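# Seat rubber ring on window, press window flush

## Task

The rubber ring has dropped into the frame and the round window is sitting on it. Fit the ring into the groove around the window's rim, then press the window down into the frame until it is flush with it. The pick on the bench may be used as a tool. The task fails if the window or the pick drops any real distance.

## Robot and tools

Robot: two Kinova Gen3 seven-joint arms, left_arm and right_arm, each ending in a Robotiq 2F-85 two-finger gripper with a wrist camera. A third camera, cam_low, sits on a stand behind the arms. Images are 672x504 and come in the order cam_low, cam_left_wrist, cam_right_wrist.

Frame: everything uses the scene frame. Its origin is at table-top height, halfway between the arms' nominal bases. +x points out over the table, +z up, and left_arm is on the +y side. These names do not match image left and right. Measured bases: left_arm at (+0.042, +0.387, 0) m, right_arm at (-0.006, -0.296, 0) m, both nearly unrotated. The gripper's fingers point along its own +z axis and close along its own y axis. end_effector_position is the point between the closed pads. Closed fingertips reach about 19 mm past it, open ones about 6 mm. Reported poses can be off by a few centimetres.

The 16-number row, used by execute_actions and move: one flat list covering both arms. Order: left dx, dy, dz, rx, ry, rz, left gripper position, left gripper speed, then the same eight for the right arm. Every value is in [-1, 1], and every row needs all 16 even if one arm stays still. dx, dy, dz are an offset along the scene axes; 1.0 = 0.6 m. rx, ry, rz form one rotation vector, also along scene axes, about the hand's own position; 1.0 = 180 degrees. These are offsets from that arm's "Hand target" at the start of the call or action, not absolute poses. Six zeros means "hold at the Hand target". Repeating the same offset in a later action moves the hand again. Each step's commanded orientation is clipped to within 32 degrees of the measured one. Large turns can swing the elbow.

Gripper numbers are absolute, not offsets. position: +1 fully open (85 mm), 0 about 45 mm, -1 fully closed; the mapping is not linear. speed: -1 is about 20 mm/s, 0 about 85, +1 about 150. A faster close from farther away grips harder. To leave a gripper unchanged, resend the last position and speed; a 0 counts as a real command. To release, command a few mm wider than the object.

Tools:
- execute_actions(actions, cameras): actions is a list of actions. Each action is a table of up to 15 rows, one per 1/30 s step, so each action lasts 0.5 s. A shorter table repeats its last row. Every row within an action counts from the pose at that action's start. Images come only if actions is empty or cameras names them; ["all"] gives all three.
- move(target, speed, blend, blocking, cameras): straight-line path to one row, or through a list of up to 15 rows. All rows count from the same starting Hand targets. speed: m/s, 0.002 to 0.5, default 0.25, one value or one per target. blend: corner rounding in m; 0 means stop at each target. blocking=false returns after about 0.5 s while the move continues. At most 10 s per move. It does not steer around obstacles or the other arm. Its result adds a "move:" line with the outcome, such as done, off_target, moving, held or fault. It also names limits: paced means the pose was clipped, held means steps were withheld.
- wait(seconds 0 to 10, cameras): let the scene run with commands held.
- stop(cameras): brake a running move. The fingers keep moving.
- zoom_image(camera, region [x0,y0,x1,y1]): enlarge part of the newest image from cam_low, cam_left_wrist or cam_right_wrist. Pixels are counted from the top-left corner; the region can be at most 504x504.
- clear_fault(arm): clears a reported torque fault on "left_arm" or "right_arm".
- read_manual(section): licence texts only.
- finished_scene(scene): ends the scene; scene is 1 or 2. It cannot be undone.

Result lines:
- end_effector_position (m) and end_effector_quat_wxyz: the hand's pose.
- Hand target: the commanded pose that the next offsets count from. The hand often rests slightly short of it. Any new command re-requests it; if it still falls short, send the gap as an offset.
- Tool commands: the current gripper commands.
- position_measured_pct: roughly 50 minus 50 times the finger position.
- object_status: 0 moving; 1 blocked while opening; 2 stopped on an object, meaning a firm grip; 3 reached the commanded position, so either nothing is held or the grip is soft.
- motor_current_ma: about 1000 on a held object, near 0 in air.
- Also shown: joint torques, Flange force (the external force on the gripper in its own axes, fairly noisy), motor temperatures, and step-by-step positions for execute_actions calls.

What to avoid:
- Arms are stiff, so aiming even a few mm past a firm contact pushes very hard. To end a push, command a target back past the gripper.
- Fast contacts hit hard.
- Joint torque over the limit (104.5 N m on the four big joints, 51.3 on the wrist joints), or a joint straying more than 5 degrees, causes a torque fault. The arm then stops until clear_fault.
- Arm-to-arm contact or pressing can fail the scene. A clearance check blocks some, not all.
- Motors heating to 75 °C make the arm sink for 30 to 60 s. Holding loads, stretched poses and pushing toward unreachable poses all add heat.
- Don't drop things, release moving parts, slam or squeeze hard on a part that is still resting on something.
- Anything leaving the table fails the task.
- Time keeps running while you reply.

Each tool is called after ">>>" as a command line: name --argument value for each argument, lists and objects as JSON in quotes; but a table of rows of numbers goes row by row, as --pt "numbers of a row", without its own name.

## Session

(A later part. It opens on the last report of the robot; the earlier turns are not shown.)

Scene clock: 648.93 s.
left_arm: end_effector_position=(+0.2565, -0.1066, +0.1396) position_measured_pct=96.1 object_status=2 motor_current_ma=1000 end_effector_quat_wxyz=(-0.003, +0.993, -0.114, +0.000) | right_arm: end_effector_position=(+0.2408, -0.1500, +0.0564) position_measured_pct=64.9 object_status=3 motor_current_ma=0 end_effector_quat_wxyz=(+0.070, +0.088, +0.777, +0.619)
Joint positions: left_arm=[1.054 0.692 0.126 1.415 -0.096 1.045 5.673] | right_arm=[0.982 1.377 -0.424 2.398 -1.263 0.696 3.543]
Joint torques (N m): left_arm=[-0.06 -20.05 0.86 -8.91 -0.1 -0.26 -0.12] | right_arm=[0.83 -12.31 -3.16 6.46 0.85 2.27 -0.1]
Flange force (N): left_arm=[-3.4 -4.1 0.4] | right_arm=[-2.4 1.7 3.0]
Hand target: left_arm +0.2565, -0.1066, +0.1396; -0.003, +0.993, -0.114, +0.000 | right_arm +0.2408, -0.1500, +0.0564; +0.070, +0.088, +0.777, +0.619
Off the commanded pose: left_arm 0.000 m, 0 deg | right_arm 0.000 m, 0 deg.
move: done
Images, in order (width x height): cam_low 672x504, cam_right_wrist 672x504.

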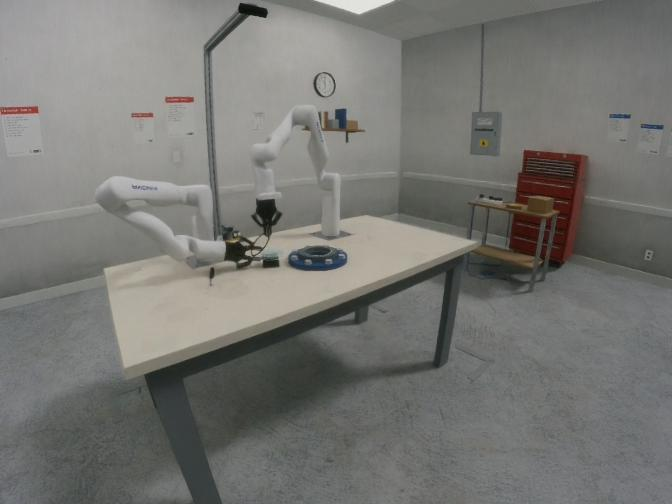

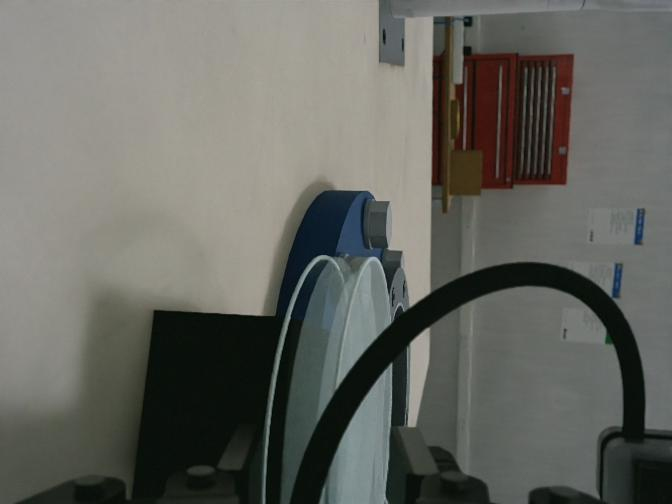

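>>> move --target '[0,0,0,0,0,0,-0.97,-0.5,0,0,0,0,0,0,-0.67,-1]' --cameras '["cam_low","cam_right_wrist"]'

>>> zoom_image --camera "cam_low" --region '[220, 225, 300, 275]'

Scene clock: 656.33 s.
left_arm: end_effector_position=(+0.2565, -0.1066, +0.1396) position_measured_pct=96.1 object_status=2 motor_current_ma=1000 end_effector_quat_wxyz=(-0.003, +0.993, -0.114, +0.000) | right_arm: end_effector_position=(+0.2407, -0.1500, +0.0564) position_measured_pct=81.8 object_status=0 motor_current_ma=1000 end_effector_quat_wxyz=(+0.070, +0.088, +0.777, +0.619)
Joint positions: left_arm=[1.054 0.692 0.126 1.415 -0.096 1.045 5.673] | right_arm=[0.982 1.377 -0.425 2.398 -1.263 0.696 3.543]
Joint torques (N m): left_arm=[-0.06 -20.03 0.83 -8.9 -0.12 -0.28 -0.15] | right_arm=[0.21 -12.17 -1.26 3.91 0.35 -0.2 -0.03]
Flange force (N): left_arm=[-3.5 -4.0 0.3] | right_arm=[-2.1 8.6 -1.1]
Hand target: left_arm +0.2565, -0.1066, +0.1396; -0.003, +0.993, -0.114, +0.000 | right_arm +0.2408, -0.1500, +0.0564; +0.070, +0.088, +0.777, +0.619
Off the commanded pose: left_arm 0.000 m, 0 deg | right_arm 0.000 m, 0 deg.
move: done
Images, in order (width x height): cam_low 672x504, cam_right_wrist 672x504.

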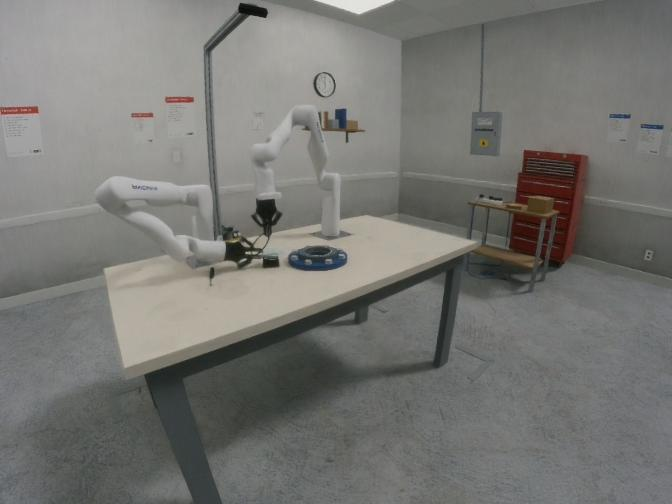

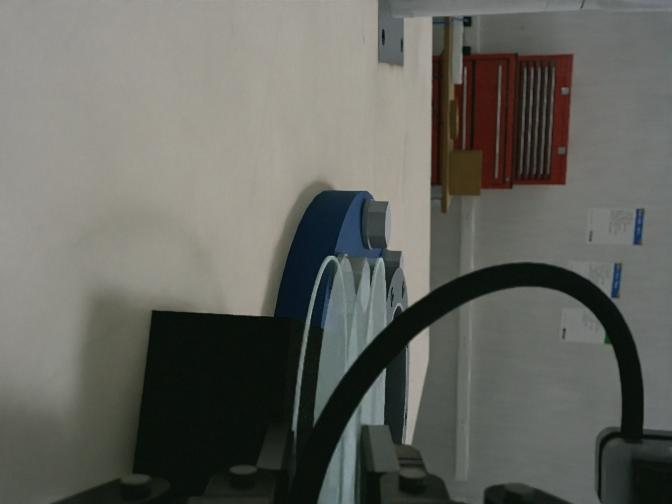

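Scaled by 6.300 from the camera's 672x504 image, which has a finer 960x720 frame.

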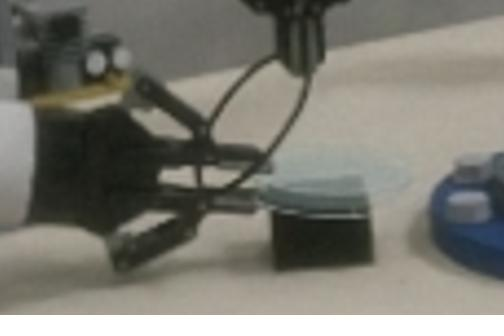

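>>> move --target '[0,0,0.035,0,0,0,-0.97,-0.5,0,0,0.035,0,0,0,-0.67,-1]' --speed 0.03

>>> move --target '[0,0,0,0,0,0,-0.97,-0.5,0,0,0,0,0,0,-1,1]' --cameras '["cam_low","cam_right_wrist"]'

>>> zoom_image --camera "cam_low" --region '[220, 215, 300, 265]'

Scene clock: 664.37 s.
left_arm: end_effector_position=(+0.2565, -0.1066, +0.1606) position_measured_pct=96.1 object_status=2 motor_current_ma=1000 end_effector_quat_wxyz=(-0.003, +0.993, -0.114, +0.000) | right_arm: end_effector_position=(+0.2408, -0.1500, +0.0773) position_measured_pct=81.8 object_status=2 motor_current_ma=1000 end_effector_quat_wxyz=(+0.070, +0.088, +0.777, +0.619)
Joint positions: left_arm=[1.052 0.667 0.13 1.387 -0.093 1.098 5.671] | right_arm=[0.983 1.315 -0.444 2.434 -1.273 0.708 3.515]
Joint torques (N m): left_arm=[-0.08 -19.85 0.81 -9.2 -0.17 -0.07 -0.15] | right_arm=[0.96 -12.39 -3.37 6.49 1.05 2.7 -0.02]
Flange force (N): left_arm=[-4.0 -4.6 1.2] | right_arm=[-2.2 0.8 5.1]
Hand target: left_arm +0.2565, -0.1066, +0.1606; -0.003, +0.993, -0.114, +0.000 | right_arm +0.2408, -0.1500, +0.0774; +0.070, +0.088, +0.777, +0.619
Off the commanded pose: left_arm 0.000 m, 0 deg | right_arm 0.000 m, 0 deg.
move: done

Scene clock: 664.87 s.
left_arm: end_effector_position=(+0.2565, -0.1066, +0.1606) position_measured_pct=96.1 object_status=2 motor_current_ma=1000 end_effector_quat_wxyz=(-0.003, +0.993, -0.114, +0.000) | right_arm: end_effector_position=(+0.2408, -0.1500, +0.0774) position_measured_pct=83.1 object_status=2 motor_current_ma=1000 end_effector_quat_wxyz=(+0.070, +0.088, +0.777, +0.619)
Joint positions: left_arm=[1.052 0.667 0.13 1.387 -0.093 1.098 5.671] | right_arm=[0.983 1.315 -0.444 2.434 -1.273 0.708 3.515]
Joint torques (N m): left_arm=[-0.05 -19.87 0.84 -9.11 -0.11 -0.27 -0.12] | right_arm=[0.97 -12.26 -3.42 6.49 1.04 2.77 -0.15]
Flange force (N): left_arm=[-3.4 -4.1 0.6] | right_arm=[-1.7 0.9 5.3]
Hand target: left_arm +0.2565, -0.1066, +0.1606; -0.003, +0.993, -0.114, +0.000 | right_arm +0.2408, -0.1500, +0.0774; +0.070, +0.088, +0.777, +0.619
Off the commanded pose: left_arm 0.000 m, 0 deg | right_arm 0.000 m, 0 deg.
move: done
Images, in order (width x height): cam_low 672x504, cam_right_wrist 672x504.

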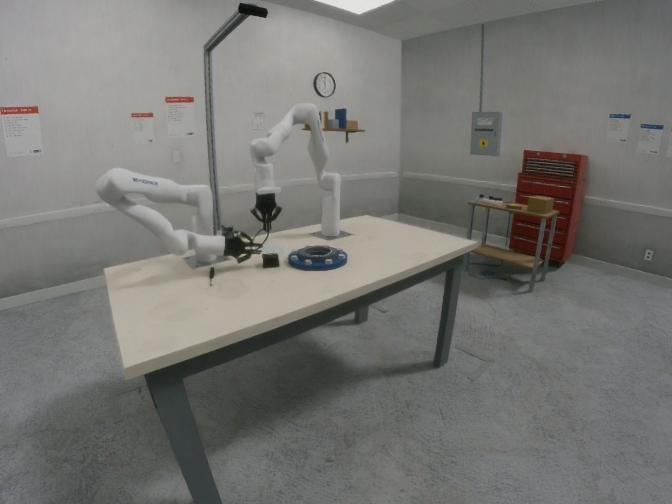

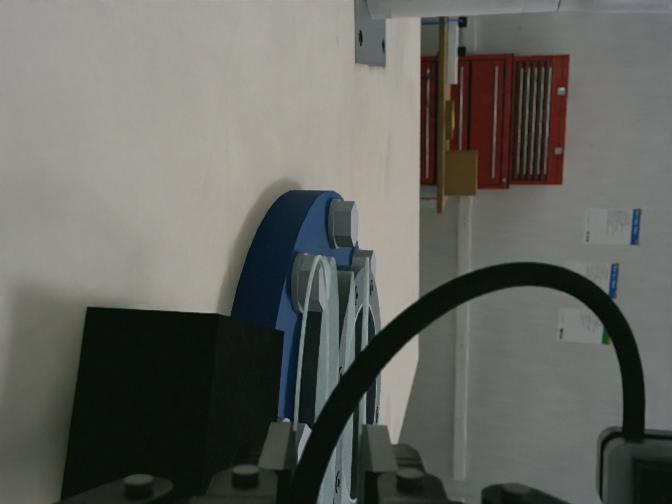

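Scaled by 6.300 from the camera's 672x504 image, which has a finer 960x720 frame.

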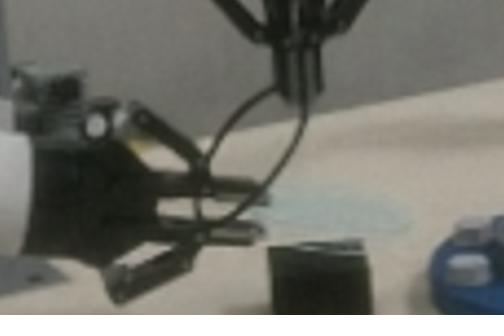

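>>> move --pt "0.0 0.0 0.219 0 0 0 -0.97 -0.5 0 0 0.221 0 0 0 -1 1" --pt "0.0525 0.0218 0.219 0 0 0.072 -0.97 -0.5 0.0703 0.0183 0.221 0.0723 -0.0082 0.0723 -1 1" --speed 0.08 --cameras '["cam_low","cam_right_wrist","cam_left_wrist"]'

>>> zoom_image --camera "cam_low" --region '[230, 185, 310, 245]'

Scene clock: 702.90 s.
left_arm: end_effector_position=(+0.2879, -0.0936, +0.2920) position_measured_pct=96.1 object_status=2 motor_current_ma=1000 end_effector_quat_wxyz=(-0.003, +1.000, -0.001, +0.000) | right_arm: end_effector_position=(+0.2829, -0.1390, +0.2100) position_measured_pct=83.1 object_status=2 motor_current_ma=1000 end_effector_quat_wxyz=(+0.000, -0.001, +0.706, +0.708)
Joint positions: left_arm=[1.014 0.573 0.092 1.113 -0.052 1.462 5.798] | right_arm=[0.848 1.056 -0.574 2.22 -0.999 1.124 2.926]
Joint torques (N m): left_arm=[0 -19.37 0.47 -10.12 -0.13 -0.23 -0.12] | right_arm=[1.04 -13.84 -4.09 2.05 -0.51 3.01 -0.05]
Flange force (N): left_arm=[-3.1 -5.4 2.5] | right_arm=[-2.0 -0.7 2.9]
Hand target: left_arm +0.2879, -0.0936, +0.2920; -0.003, +1.000, -0.001, +0.000 | right_arm +0.2829, -0.1390, +0.2100; +0.000, -0.001, +0.706, +0.708
Off the commanded pose: left_arm 0.000 m, 0 deg | right_arm 0.000 m, 0 deg.
move: done

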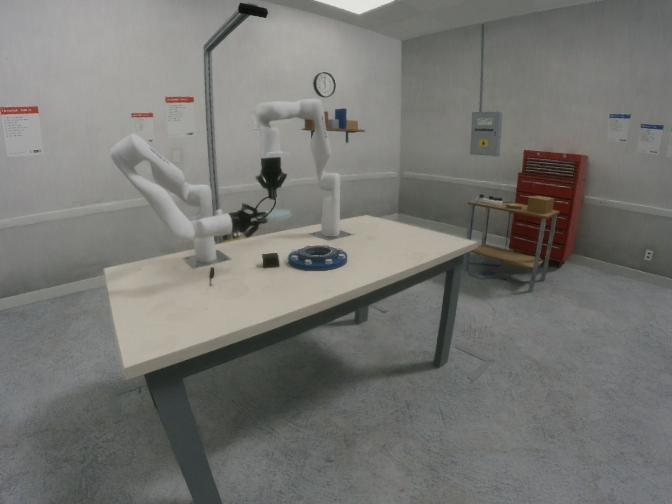

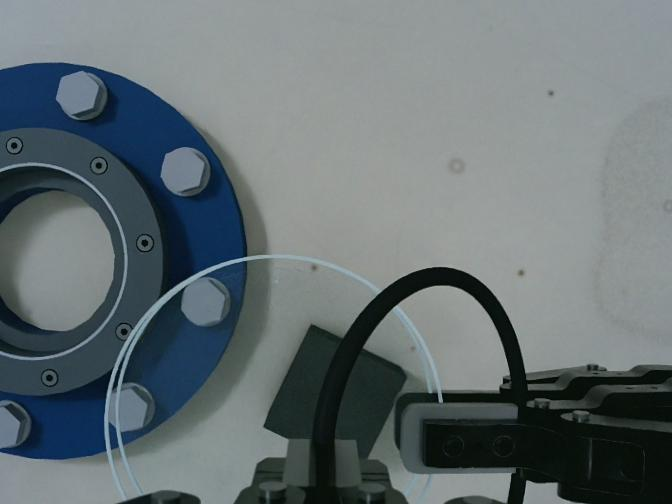

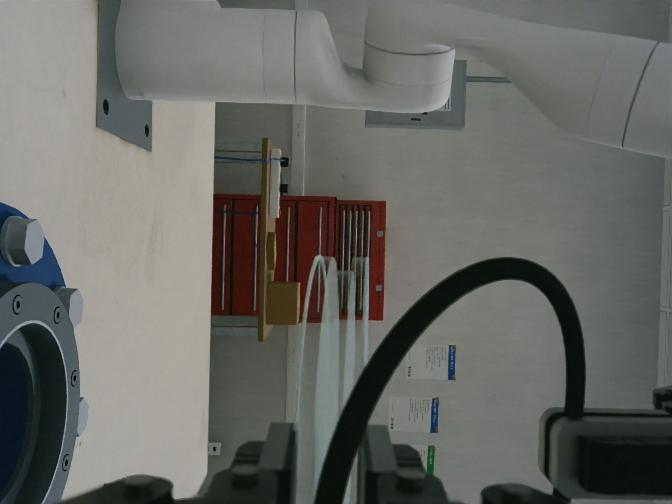

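Scaled by 6.300 from the camera's 672x504 image, which has a finer 960x720 frame.

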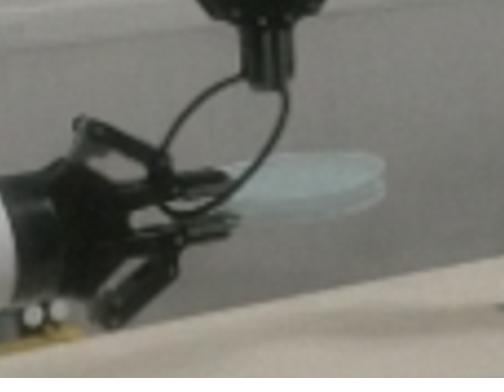

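>>> move --target '[0,0.043,-0.088,0,0,0,-0.97,-0.5,0,0,0,0,0,0,-1,1]' --speed 0.05 --cameras '["cam_low","cam_left_wrist"]'

>>> zoom_image --camera "cam_low" --region '[230, 185, 310, 245]'

Scene clock: 725.03 s.
left_arm: end_effector_position=(+0.2880, -0.0678, +0.2393) position_measured_pct=96.1 object_status=2 motor_current_ma=1000 end_effector_quat_wxyz=(-0.003, +1.000, -0.001, +0.000) | right_arm: end_effector_position=(+0.2829, -0.1390, +0.2100) position_measured_pct=83.1 object_status=2 motor_current_ma=1000 end_effector_quat_wxyz=(+0.000, -0.001, +0.706, +0.708)
Joint positions: left_arm=[0.988 0.544 0.084 1.334 -0.047 1.27 5.775] | right_arm=[0.848 1.056 -0.574 2.22 -0.998 1.124 2.926]
Joint torques (N m): left_arm=[-0.71 -16.43 0.01 -8.01 -0.39 -0.09 -0.14] | right_arm=[1.33 -13.9 -5.1 2.64 -0.73 4.52 -0.17]
Flange force (N): left_arm=[-3.1 -2.3 -3.2] | right_arm=[-1.8 -4.5 4.5]
Hand target: left_arm +0.2880, -0.0678, +0.2392; -0.003, +1.000, -0.001, +0.000 | right_arm +0.2829, -0.1390, +0.2100; +0.000, -0.001, +0.706, +0.708
Off the commanded pose: left_arm 0.000 m, 0 deg | right_arm 0.000 m, 0 deg.
move: done
Images, in order (width x height): cam_low 672x504, cam_left_wrist 672x504.

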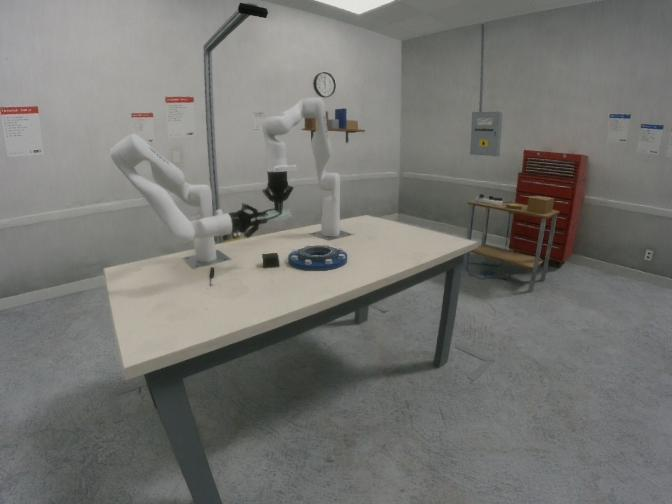

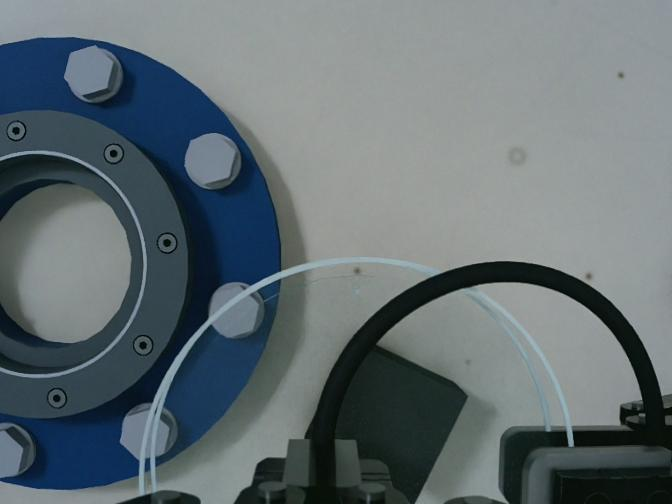

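Scaled by 6.300 from the camera's 672x504 image, which has a finer 960x720 frame.

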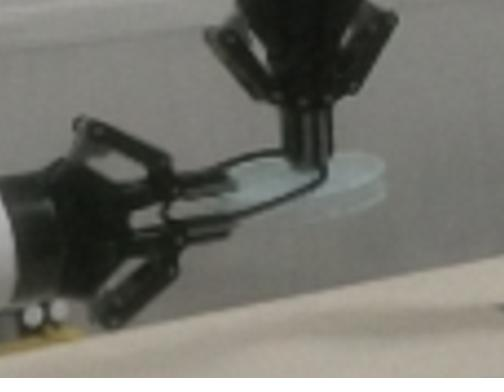

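>>> move --target '[0,0,0,0,0,0,-0.55,-0.5,0,0,0,0,0,0,-1,1]'

>>> move --target '[0,0,0.2,0,0,0,-0.55,-0.5,0,0,0,0,0,0,-1,1]' --speed 0.08 --cameras '["cam_low","cam_left_wrist"]'

>>> zoom_image --camera "cam_low" --region '[230, 185, 310, 245]'

Scene clock: 729.50 s.
left_arm: end_effector_position=(+0.2880, -0.0677, +0.2392) position_measured_pct=77.5 object_status=0 motor_current_ma=0 end_effector_quat_wxyz=(-0.003, +1.000, -0.001, +0.000) | right_arm: end_effector_position=(+0.2829, -0.1390, +0.2100) position_measured_pct=83.1 object_status=2 motor_current_ma=1000 end_effector_quat_wxyz=(+0.000, -0.001, +0.706, +0.708)
Joint positions: left_arm=[0.988 0.544 0.084 1.335 -0.047 1.27 5.775] | right_arm=[0.848 1.056 -0.574 2.22 -0.998 1.124 2.926]
Joint torques (N m): left_arm=[-0.19 -15.99 0.22 -8.13 -0.16 -0.21 -0.12] | right_arm=[1 -13.94 -5.65 2.98 -0.83 5 -0.17]
Flange force (N): left_arm=[-2.9 -4.0 -3.6] | right_arm=[-1.6 -5.9 3.6]
Hand target: left_arm +0.2880, -0.0677, +0.2392; -0.003, +1.000, -0.001, +0.000 | right_arm +0.2829, -0.1390, +0.2100; +0.000, -0.001, +0.706, +0.708
Off the commanded pose: left_arm 0.000 m, 0 deg | right_arm 0.000 m, 0 deg.
move: done

Scene clock: 731.43 s.
left_arm: end_effector_position=(+0.2879, -0.0678, +0.3592) position_measured_pct=77.5 object_status=3 motor_current_ma=0 end_effector_quat_wxyz=(-0.003, +1.000, -0.001, +0.000) | right_arm: end_effector_position=(+0.2829, -0.1390, +0.2100) position_measured_pct=83.1 object_status=2 motor_current_ma=1000 end_effector_quat_wxyz=(+0.000, -0.001, +0.706, +0.708)
Joint positions: left_arm=[0.988 0.506 0.096 1.013 -0.048 1.63 5.77] | right_arm=[0.848 1.056 -0.574 2.22 -0.998 1.124 2.926]
Joint torques (N m): left_arm=[-0.1 -18.16 0.44 -10.33 -0.16 -0.29 -0.15] | right_arm=[0.97 -13.8 -4.15 2.18 -0.47 3.02 -0.13]
Flange force (N): left_arm=[-3.9 -6.1 3.9] | right_arm=[-2.1 -0.9 2.8]
Hand target: left_arm +0.2880, -0.0678, +0.3592; -0.003, +1.000, -0.001, +0.000 | right_arm +0.2829, -0.1390, +0.2100; +0.000, -0.001, +0.706, +0.708
Off the commanded pose: left_arm 0.000 m, 0 deg | right_arm 0.000 m, 0 deg.
move: done
Images, in order (width x height): cam_low 672x504, cam_left_wrist 672x504.

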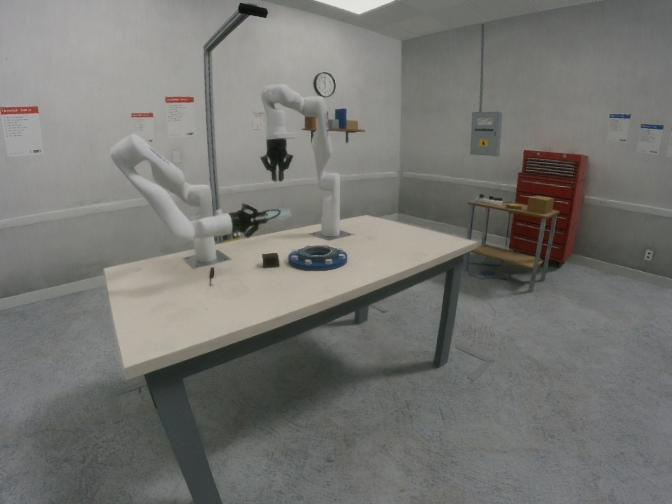

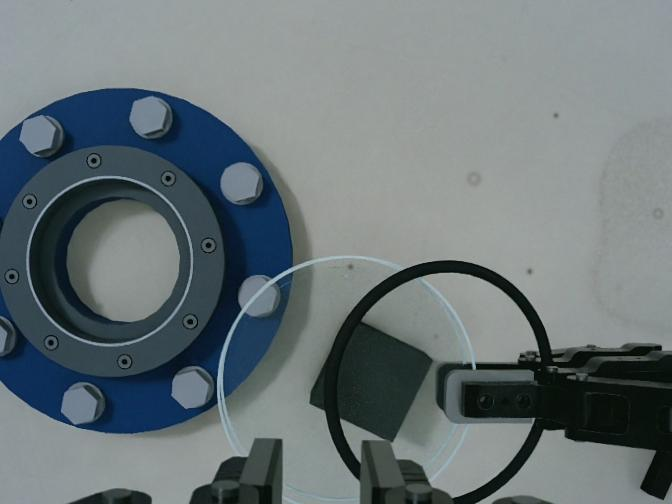

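Scaled by 6.300 from the camera's 672x504 image, which has a finer 960x720 frame.

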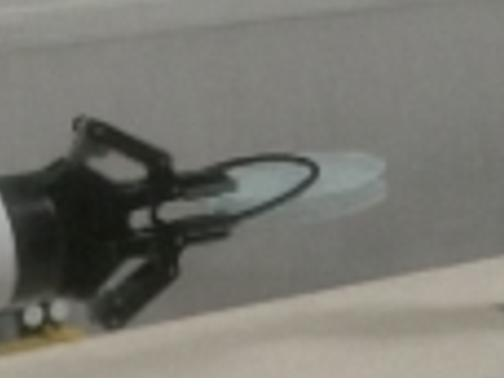

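>>> move --pt "0 0.3 0 -0.5 0 0 0.3 0.5 0 0 0 0 0 0 -1 1" --pt "0 0.25 -0.2503 -0.5 0 0 0.3 0.5 0 0 0 0 0 0 -1 1" --speed 0.15 --cameras '["cam_low","cam_left_wrist"]'

>>> zoom_image --camera "cam_low" --region '[230, 175, 350, 265]'

Scene clock: 752.33 s.
left_arm: end_effector_position=(+0.2879, +0.0823, +0.2091) position_measured_pct=35.1 object_status=3 motor_current_ma=0 end_effector_quat_wxyz=(+0.705, +0.709, -0.001, +0.001) | right_arm: end_effector_position=(+0.2829, -0.1390, +0.2100) position_measured_pct=83.1 object_status=2 motor_current_ma=1000 end_effector_quat_wxyz=(+0.000, -0.001, +0.706, +0.708)
Joint positions: left_arm=[0.066 1.03 -0.237 2.485 1.436 1.73 2.76] | right_arm=[0.848 1.056 -0.574 2.22 -0.998 1.124 2.926]
Joint torques (N m): left_arm=[-0.09 -13.7 1.6 2.35 -1.14 2.46 -0.28] | right_arm=[0.95 -13.78 -4.07 2.12 -0.43 3.05 -0.11]
Flange force (N): left_arm=[-0.8 3.2 1.2] | right_arm=[-2.0 -0.7 3.1]
Hand target: left_arm +0.2879, +0.0823, +0.2090; +0.705, +0.709, -0.001, +0.001 | right_arm +0.2829, -0.1390, +0.2100; +0.000, -0.001, +0.706, +0.708
Off the commanded pose: left_arm 0.000 m, 0 deg | right_arm 0.000 m, 0 deg.
move: done
Images, in order (width x height): cam_low 672x504, cam_left_wrist 672x504.

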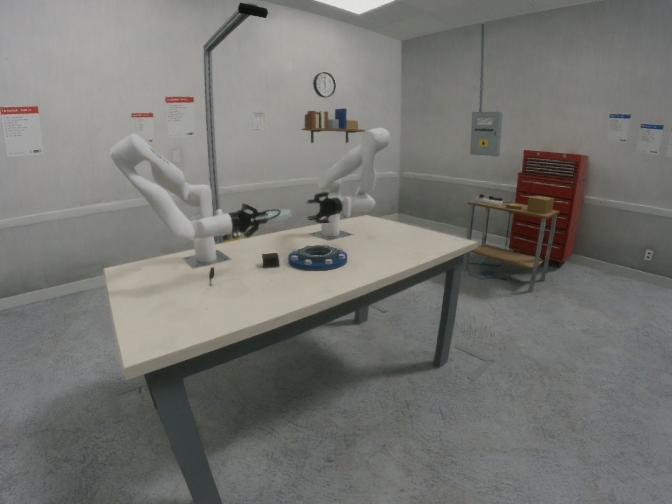

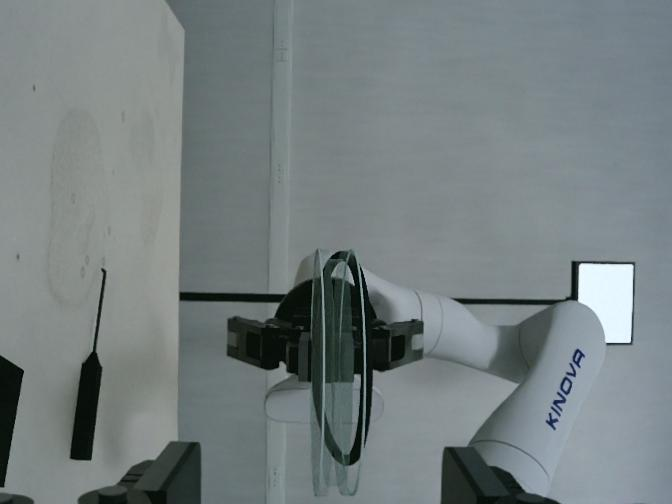

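Scaled by 4.200 from the camera's 672x504 image, which has a finer 960x720 frame.

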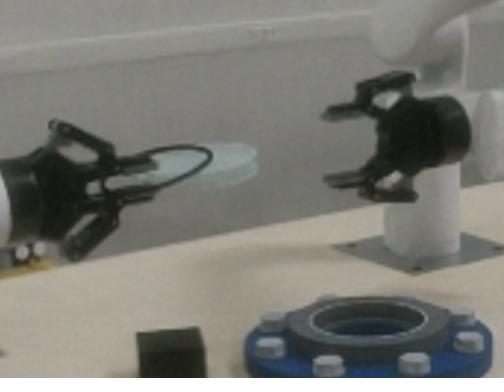

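>>> move --target '[0,-0.205,0.0042,0,0,0,-0.3,0.5,0,0,0,0,0,0,-1,1]' --speed 0.06 --cameras '["cam_low","cam_left_wrist","cam_right_wrist"]'

>>> zoom_image --camera "cam_low" --region '[240, 185, 320, 245]'

Scene clock: 765.77 s.
left_arm: end_effector_position=(+0.2879, -0.0407, +0.2116) position_measured_pct=64.9 object_status=3 motor_current_ma=0 end_effector_quat_wxyz=(+0.705, +0.709, -0.001, +0.001) | right_arm: end_effector_position=(+0.2829, -0.1390, +0.2100) position_measured_pct=83.1 object_status=2 motor_current_ma=1000 end_effector_quat_wxyz=(+0.000, -0.001, +0.706, +0.708)
Joint positions: left_arm=[0.38 0.985 -0.025 2.414 1.912 1.673 2.905] | right_arm=[0.848 1.056 -0.574 2.22 -0.998 1.124 2.926]
Joint torques (N m): left_arm=[-0.65 -15.12 2.57 0.18 -0.66 2.66 -0.25] | right_arm=[0.97 -13.8 -4.15 2.04 -0.53 3.05 -0.15]
Flange force (N): left_arm=[-2.6 2.8 0.3] | right_arm=[-1.6 -0.9 2.9]
Hand target: left_arm +0.2880, -0.0408, +0.2115; +0.705, +0.709, -0.001, +0.001 | right_arm +0.2829, -0.1390, +0.2100; +0.000, -0.001, +0.706, +0.708
Off the commanded pose: left_arm 0.000 m, 0 deg | right_arm 0.000 m, 0 deg.
move: done

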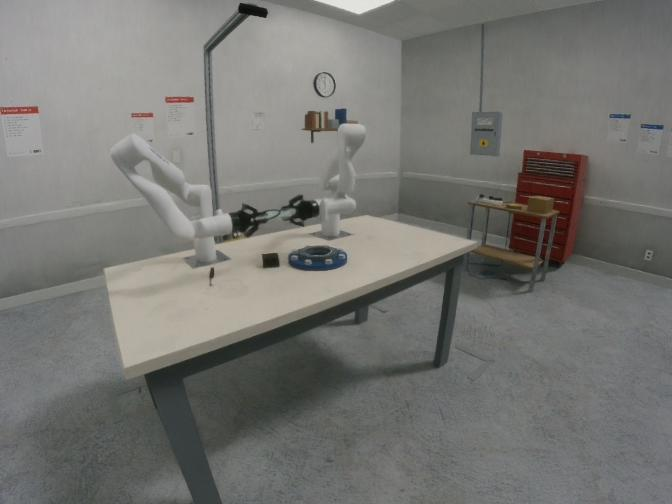

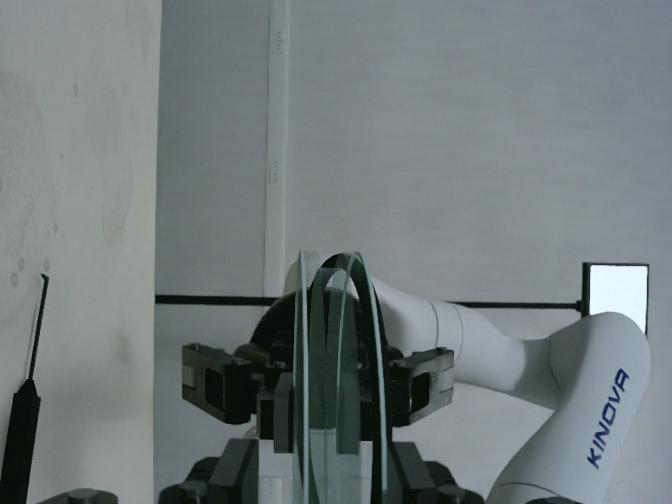

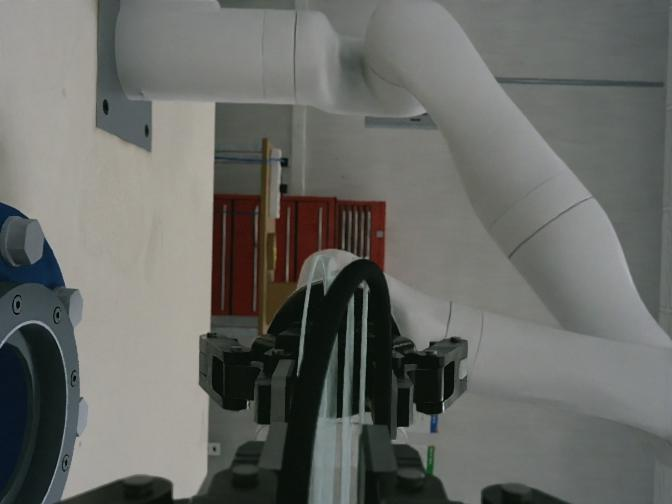

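Scaled by 6.300 from the camera's 672x504 image, which has a finer 960x720 frame.

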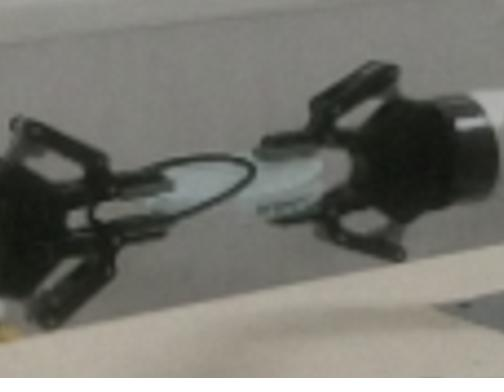

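>>> move --target '[0,0,0.0033,0,0,0,-1,-1,0,0,0,0,0,0,-1,1]' --speed 0.03 --cameras '["cam_left_wrist"]'

Scene clock: 787.80 s.
left_arm: end_effector_position=(+0.2880, -0.0407, +0.2135) position_measured_pct=81.8 object_status=0 motor_current_ma=1000 end_effector_quat_wxyz=(+0.705, +0.709, -0.001, +0.001) | right_arm: end_effector_position=(+0.2829, -0.1390, +0.2100) position_measured_pct=83.1 object_status=2 motor_current_ma=1000 end_effector_quat_wxyz=(+0.000, -0.001, +0.706, +0.708)
Joint positions: left_arm=[0.38 0.978 -0.025 2.415 1.913 1.671 2.91] | right_arm=[0.848 1.056 -0.574 2.22 -0.998 1.124 2.926]
Joint torques (N m): left_arm=[1.1 -18.99 6.39 -1.16 -1.67 6.52 -0.27] | right_arm=[-0.58 -12.4 -3.01 1.88 -0.08 1 -0.23]
Flange force (N): left_arm=[-2.4 -5.7 -5.1] | right_arm=[-1.8 7.6 -2.3]
Hand target: left_arm +0.2880, -0.0408, +0.2135; +0.705, +0.709, -0.001, +0.001 | right_arm +0.2829, -0.1390, +0.2100; +0.000, -0.001, +0.706, +0.708
Off the commanded pose: left_arm 0.000 m, 0 deg | right_arm 0.000 m, 0 deg.
move: done
Images, in order (width x height): cam_left_wrist 672x504.

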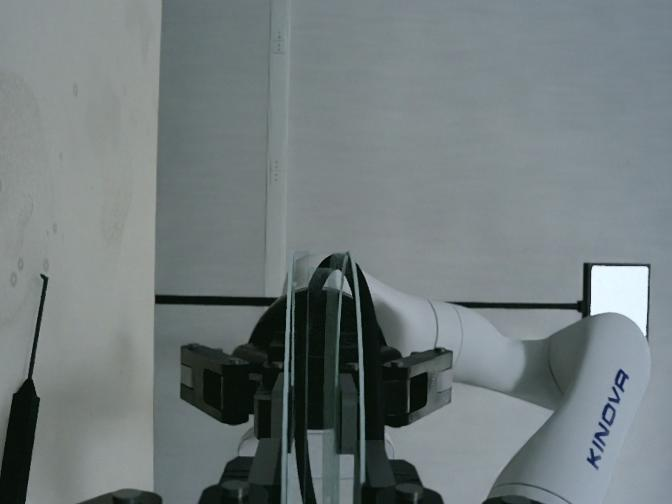

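>>> move --target '[0,0,0,0,0,0,-1,-1,0,0,0,0,0,0,-0.33,-0.5]' --speed 0.03 --cameras '["cam_left_wrist","cam_right_wrist"]'

Scene clock: 791.07 s.
left_arm: end_effector_position=(+0.2880, -0.0408, +0.2136) position_measured_pct=81.8 object_status=2 motor_current_ma=1000 end_effector_quat_wxyz=(+0.705, +0.709, -0.001, +0.001) | right_arm: end_effector_position=(+0.2829, -0.1390, +0.2099) position_measured_pct=66.7 object_status=0 motor_current_ma=0 end_effector_quat_wxyz=(+0.000, -0.001, +0.706, +0.708)
Joint positions: left_arm=[0.38 0.978 -0.025 2.415 1.913 1.671 2.91] | right_arm=[0.848 1.056 -0.574 2.22 -0.998 1.124 2.926]
Joint torques (N m): left_arm=[-0.05 -15.77 2.89 0.11 -0.91 3.23 -0.2] | right_arm=[0.93 -13.74 -3.59 1.81 -0.35 2.41 -0.16]
Flange force (N): left_arm=[-2.2 1.0 -0.4] | right_arm=[-1.9 0.9 2.9]
Hand target: left_arm +0.2880, -0.0407, +0.2135; +0.705, +0.709, -0.001, +0.001 | right_arm +0.2829, -0.1390, +0.2100; +0.000, -0.001, +0.706, +0.708
Off the commanded pose: left_arm 0.000 m, 0 deg | right_arm 0.000 m, 0 deg.
move: done
Images, in order (width x height): cam_left_wrist 672x504, cam_right_wrist 672x504.

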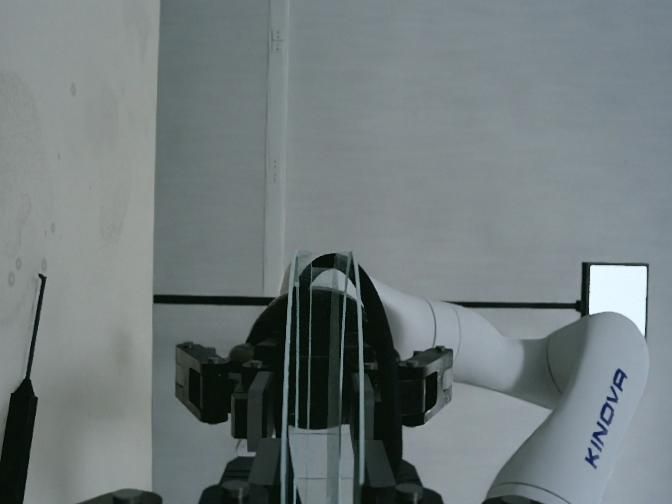

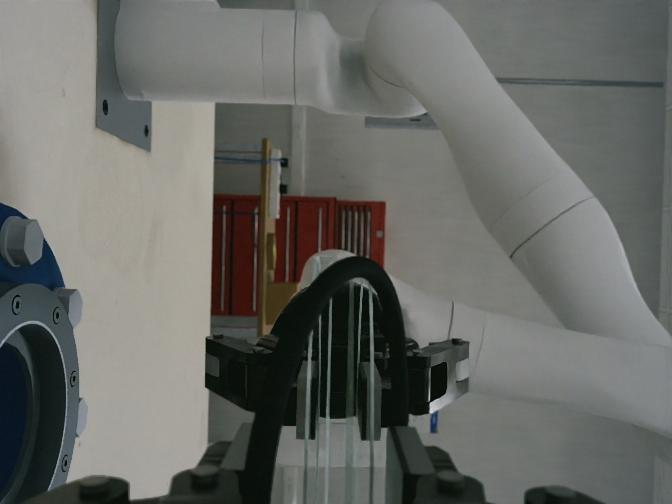

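>>> zoom_image --camera "cam_right_wrist" --region '[190, 230, 490, 504]'

>>> zoom_image --camera "cam_left_wrist" --region '[190, 230, 460, 504]'

>>> wait --seconds 0 --cameras '["cam_low"]'

>>> zoom_image --camera "cam_low" --region '[200, 120, 400, 270]'

Scaled by 1.680.

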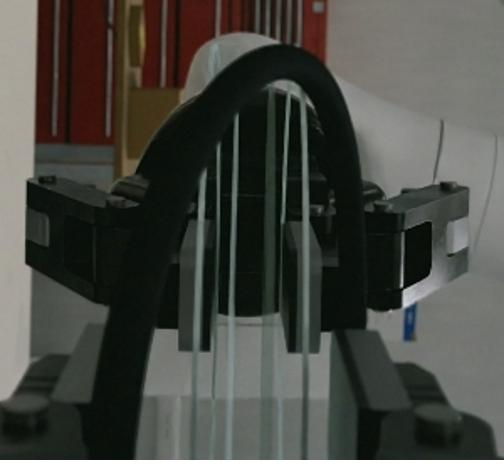

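Scaled by 1.839.

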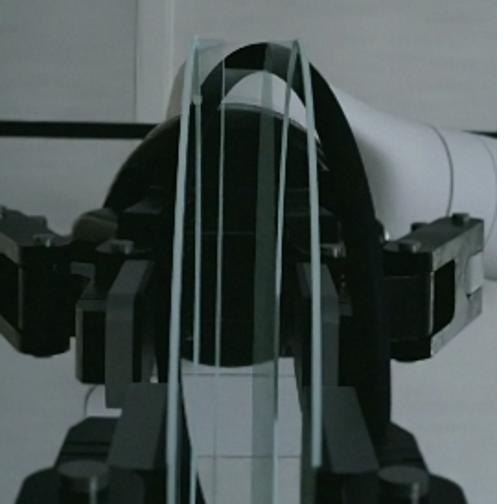

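Scene clock: 801.97 s.
left_arm: end_effector_position=(+0.2880, -0.0408, +0.2135) position_measured_pct=81.8 object_status=2 motor_current_ma=1000 end_effector_quat_wxyz=(+0.705, +0.709, -0.001, +0.001) | right_arm: end_effector_position=(+0.2829, -0.1390, +0.2100) position_measured_pct=66.7 object_status=3 motor_current_ma=0 end_effector_quat_wxyz=(+0.000, -0.001, +0.706, +0.708)
Joint positions: left_arm=[0.38 0.978 -0.025 2.415 1.913 1.671 2.91] | right_arm=[0.848 1.056 -0.574 2.22 -0.998 1.124 2.926]
Joint torques (N m): left_arm=[-0.07 -15.77 2.86 0.09 -0.88 3.24 -0.2] | right_arm=[0.93 -13.76 -3.61 1.82 -0.4 2.41 -0.18]
Flange force (N): left_arm=[-2.3 1.0 -0.4] | right_arm=[-1.8 0.7 2.7]
Hand target: left_arm +0.2880, -0.0408, +0.2135; +0.705, +0.709, -0.001, +0.001 | right_arm +0.2829, -0.1390, +0.2100; +0.000, -0.001, +0.706, +0.708
Tool commands: left_gripper/position=-1.0 left_gripper/speed=-1.0 right_gripper/position=-0.33 right_gripper/speed=-0.5
Off the commanded pose: left_arm 0.000 m, 0 deg | right_arm 0.000 m, 0 deg.
Images, in order (width x height): cam_low 672x504.

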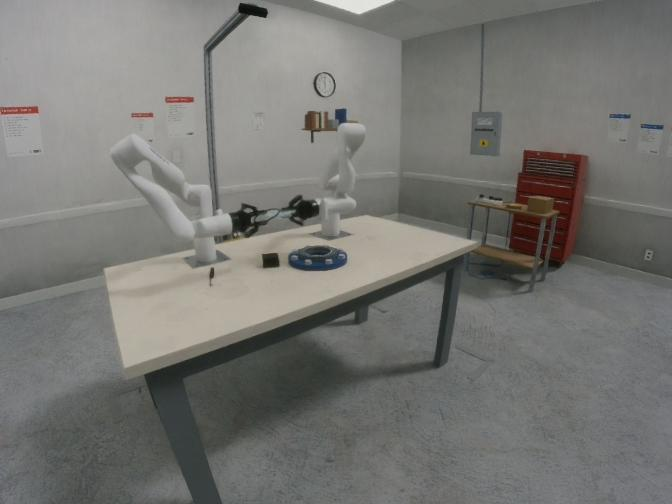

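Scaled by 2.520 from the camera's 672x504 image, which has a finer 960x720 frame.

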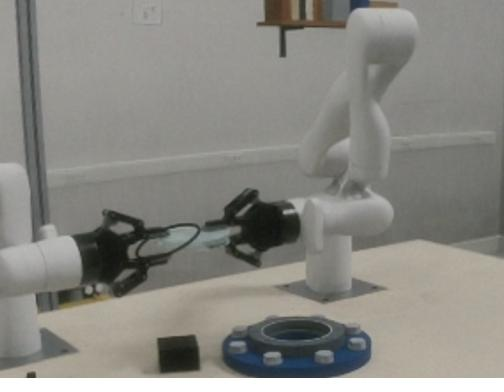

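>>> move --target '[0,0,0,0,0,0,-1,-1,0,0,0.0042,0,0,0,-0.48,-1]' --speed 0.03 --cameras '["cam_right_wrist"]'

>>> zoom_image --camera "cam_right_wrist" --region '[190, 230, 490, 504]'

Scene clock: 827.23 s.
left_arm: end_effector_position=(+0.2880, -0.0408, +0.2135) position_measured_pct=81.8 object_status=2 motor_current_ma=1000 end_effector_quat_wxyz=(+0.705, +0.709, -0.001, +0.001) | right_arm: end_effector_position=(+0.2829, -0.1390, +0.2125) position_measured_pct=74.0 object_status=3 motor_current_ma=0 end_effector_quat_wxyz=(+0.000, -0.001, +0.706, +0.708)
Joint positions: left_arm=[0.38 0.978 -0.025 2.415 1.913 1.671 2.91] | right_arm=[0.849 1.049 -0.576 2.222 -1 1.127 2.922]
Joint torques (N m): left_arm=[-0.08 -15.72 2.82 0.1 -0.91 3.22 -0.19] | right_arm=[0.98 -13.81 -3.52 1.68 -0.38 2.37 -0.2]
Flange force (N): left_arm=[-2.3 1.1 -0.2] | right_arm=[-1.7 0.6 3.1]
Hand target: left_arm +0.2880, -0.0408, +0.2135; +0.705, +0.709, -0.001, +0.001 | right_arm +0.2829, -0.1390, +0.2125; +0.000, -0.001, +0.706, +0.708
Off the commanded pose: left_arm 0.000 m, 0 deg | right_arm 0.000 m, 0 deg.
move: done
Images, in order (width x height): cam_right_wrist 672x504.

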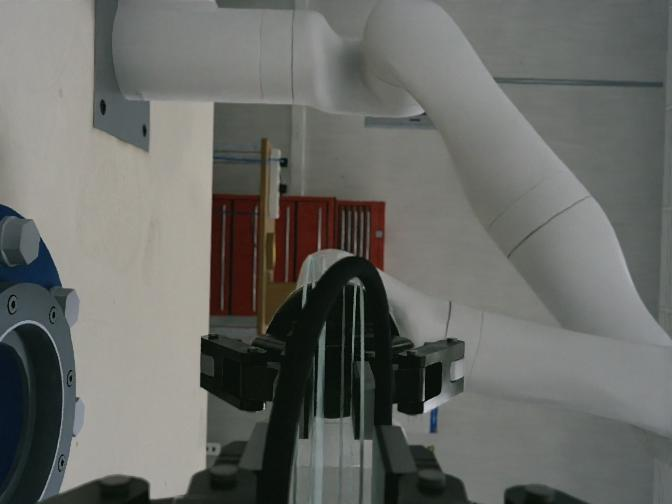

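Scaled by 1.680.

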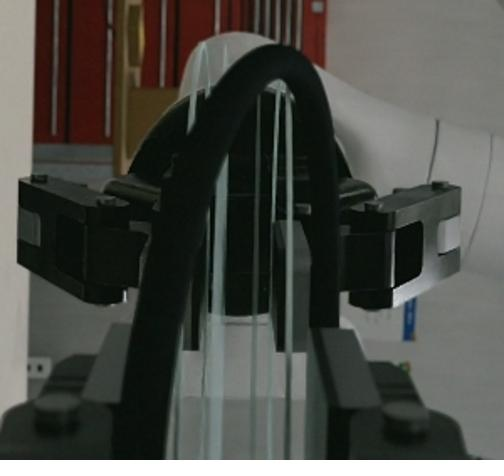

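>>> move --target '[0,0,0,0,0,0,-1,-1,0,0.0233,0,0,0,0,-0.48,-1]' --speed 0.03 --cameras '["cam_right_wrist","cam_left_wrist"]'

>>> zoom_image --camera "cam_right_wrist" --region '[190, 230, 490, 504]'

Scene clock: 831.70 s.
left_arm: end_effector_position=(+0.2880, -0.0408, +0.2135) position_measured_pct=81.8 object_status=2 motor_current_ma=1000 end_effector_quat_wxyz=(+0.705, +0.709, -0.001, +0.001) | right_arm: end_effector_position=(+0.2829, -0.1250, +0.2125) position_measured_pct=74.0 object_status=3 motor_current_ma=0 end_effector_quat_wxyz=(+0.000, -0.001, +0.706, +0.708)
Joint positions: left_arm=[0.38 0.978 -0.025 2.415 1.913 1.671 2.91] | right_arm=[0.826 1.058 -0.597 2.241 -1.041 1.092 2.948]
Joint torques (N m): left_arm=[-0.09 -15.81 2.8 0.09 -0.92 3.22 -0.17] | right_arm=[0.97 -13.53 -3.58 1.86 -0.27 2.42 -0.1]
Flange force (N): left_arm=[-2.5 0.8 -0.2] | right_arm=[-2.0 1.2 3.2]
Hand target: left_arm +0.2880, -0.0408, +0.2135; +0.705, +0.709, -0.001, +0.001 | right_arm +0.2829, -0.1250, +0.2125; +0.000, -0.001, +0.706, +0.708
Off the commanded pose: left_arm 0.000 m, 0 deg | right_arm 0.000 m, 0 deg.
move: done
Images, in order (width x height): cam_left_wrist 672x504, cam_right_wrist 672x504.

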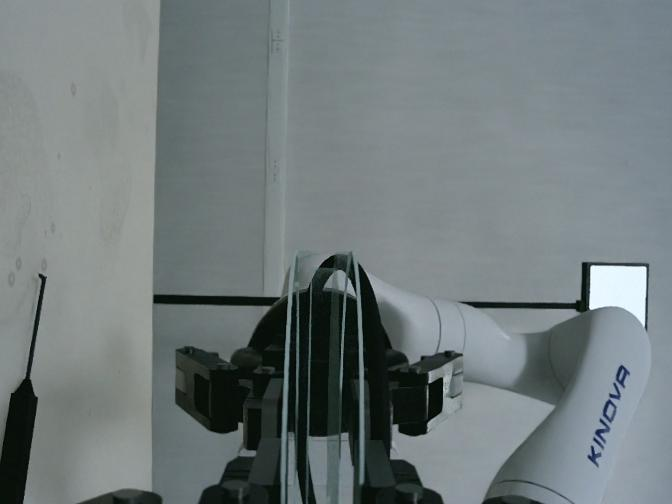

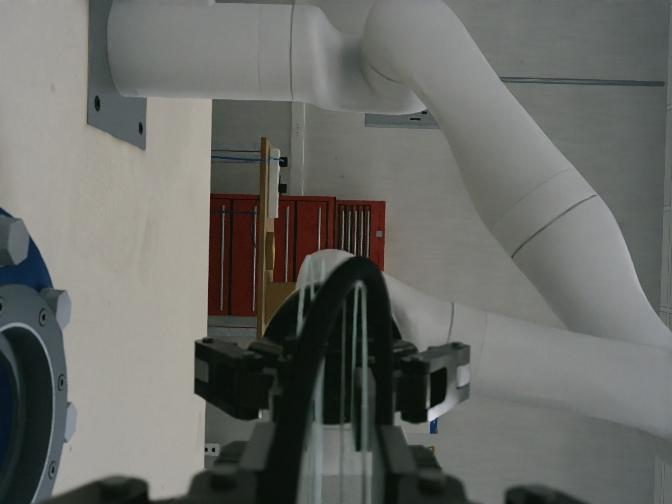

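Scaled by 1.680.

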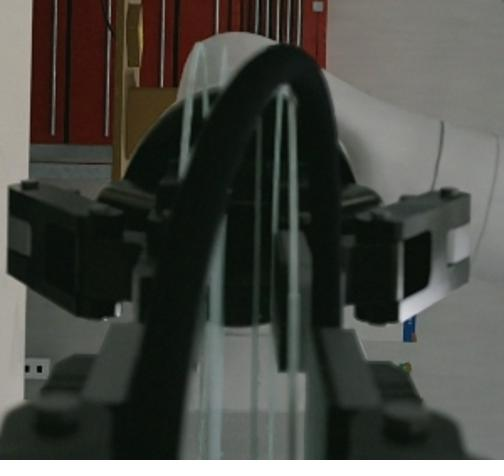

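>>> move --pt "0 0 0 0 0 0 -1 -1 0 0.007 0.0012 0 0 0 -0.48 -1" --pt "0 0 0 0 0 0 -1 -1 0 0.007 0.0012 0 0 0 -1 -1" --speed 0.03

>>> wait --seconds 1 --cameras '["cam_right_wrist","cam_left_wrist"]'

Scene clock: 837.47 s.
left_arm: end_effector_position=(+0.2880, -0.0407, +0.2135) position_measured_pct=81.8 object_status=2 motor_current_ma=1000 end_effector_quat_wxyz=(+0.705, +0.709, -0.001, +0.001) | right_arm: end_effector_position=(+0.2829, -0.1208, +0.2132) position_measured_pct=81.8 object_status=0 motor_current_ma=1000 end_effector_quat_wxyz=(+0.000, -0.001, +0.706, +0.708)
Joint positions: left_arm=[0.38 0.978 -0.025 2.415 1.913 1.671 2.91] | right_arm=[0.819 1.058 -0.604 2.247 -1.054 1.082 2.954]
Joint torques (N m): left_arm=[1.27 -15.44 3.15 -0.87 -0.22 2.32 -0.33] | right_arm=[-1.55 -13.43 -5.14 3.28 -0.06 2.32 -0.29]
Flange force (N): left_arm=[-3.4 2.2 -8.1] | right_arm=[-2.3 -0.1 -4.6]
Hand target: left_arm +0.2880, -0.0407, +0.2135; +0.705, +0.709, -0.001, +0.001 | right_arm +0.2829, -0.1208, +0.2132; +0.000, -0.001, +0.706, +0.708
Off the commanded pose: left_arm 0.000 m, 0 deg | right_arm 0.000 m, 0 deg.
move: done

Scene clock: 838.47 s.
left_arm: end_effector_position=(+0.2880, -0.0407, +0.2135) position_measured_pct=81.8 object_status=2 motor_current_ma=1000 end_effector_quat_wxyz=(+0.705, +0.709, -0.001, +0.001) | right_arm: end_effector_position=(+0.2829, -0.1208, +0.2132) position_measured_pct=81.8 object_status=2 motor_current_ma=1000 end_effector_quat_wxyz=(+0.000, -0.001, +0.706, +0.708)
Joint positions: left_arm=[0.38 0.978 -0.025 2.415 1.913 1.671 2.91] | right_arm=[0.819 1.058 -0.604 2.247 -1.054 1.083 2.954]
Joint torques (N m): left_arm=[1.21 -15.39 3.03 -0.85 -0.25 2.29 -0.33] | right_arm=[-1.5 -13.43 -5.13 3.36 -0.06 2.32 -0.25]
Flange force (N): left_arm=[-3.5 2.3 -7.7] | right_arm=[-2.7 0.0 -4.7]
Hand target: left_arm +0.2879, -0.0408, +0.2135; +0.705, +0.709, -0.001, +0.001 | right_arm +0.2829, -0.1208, +0.2132; +0.000, -0.001, +0.706, +0.708
Tool commands: left_gripper/position=-1.0 left_gripper/speed=-1.0 right_gripper/position=-1.0 right_gripper/speed=-1.0
Off the commanded pose: left_arm 0.000 m, 0 deg | right_arm 0.000 m, 0 deg.
wait: 1.00 s; at rest by 0.17 s
Images, in order (width x height): cam_left_wrist 672x504, cam_right_wrist 672x504.

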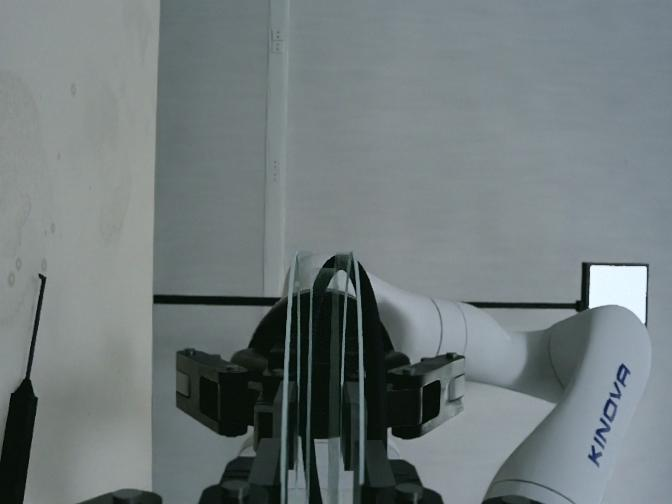

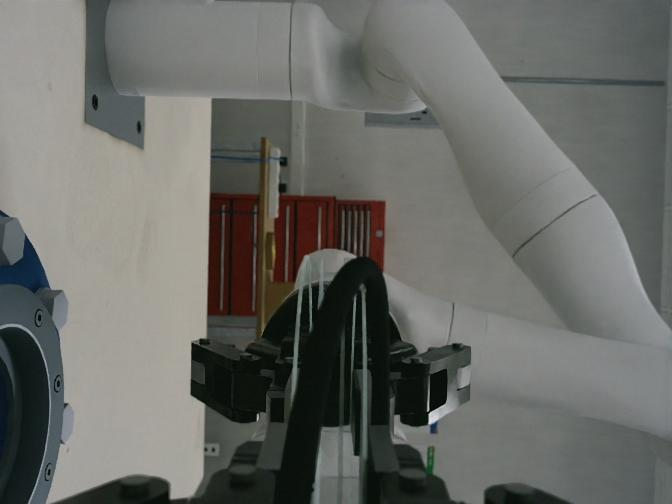

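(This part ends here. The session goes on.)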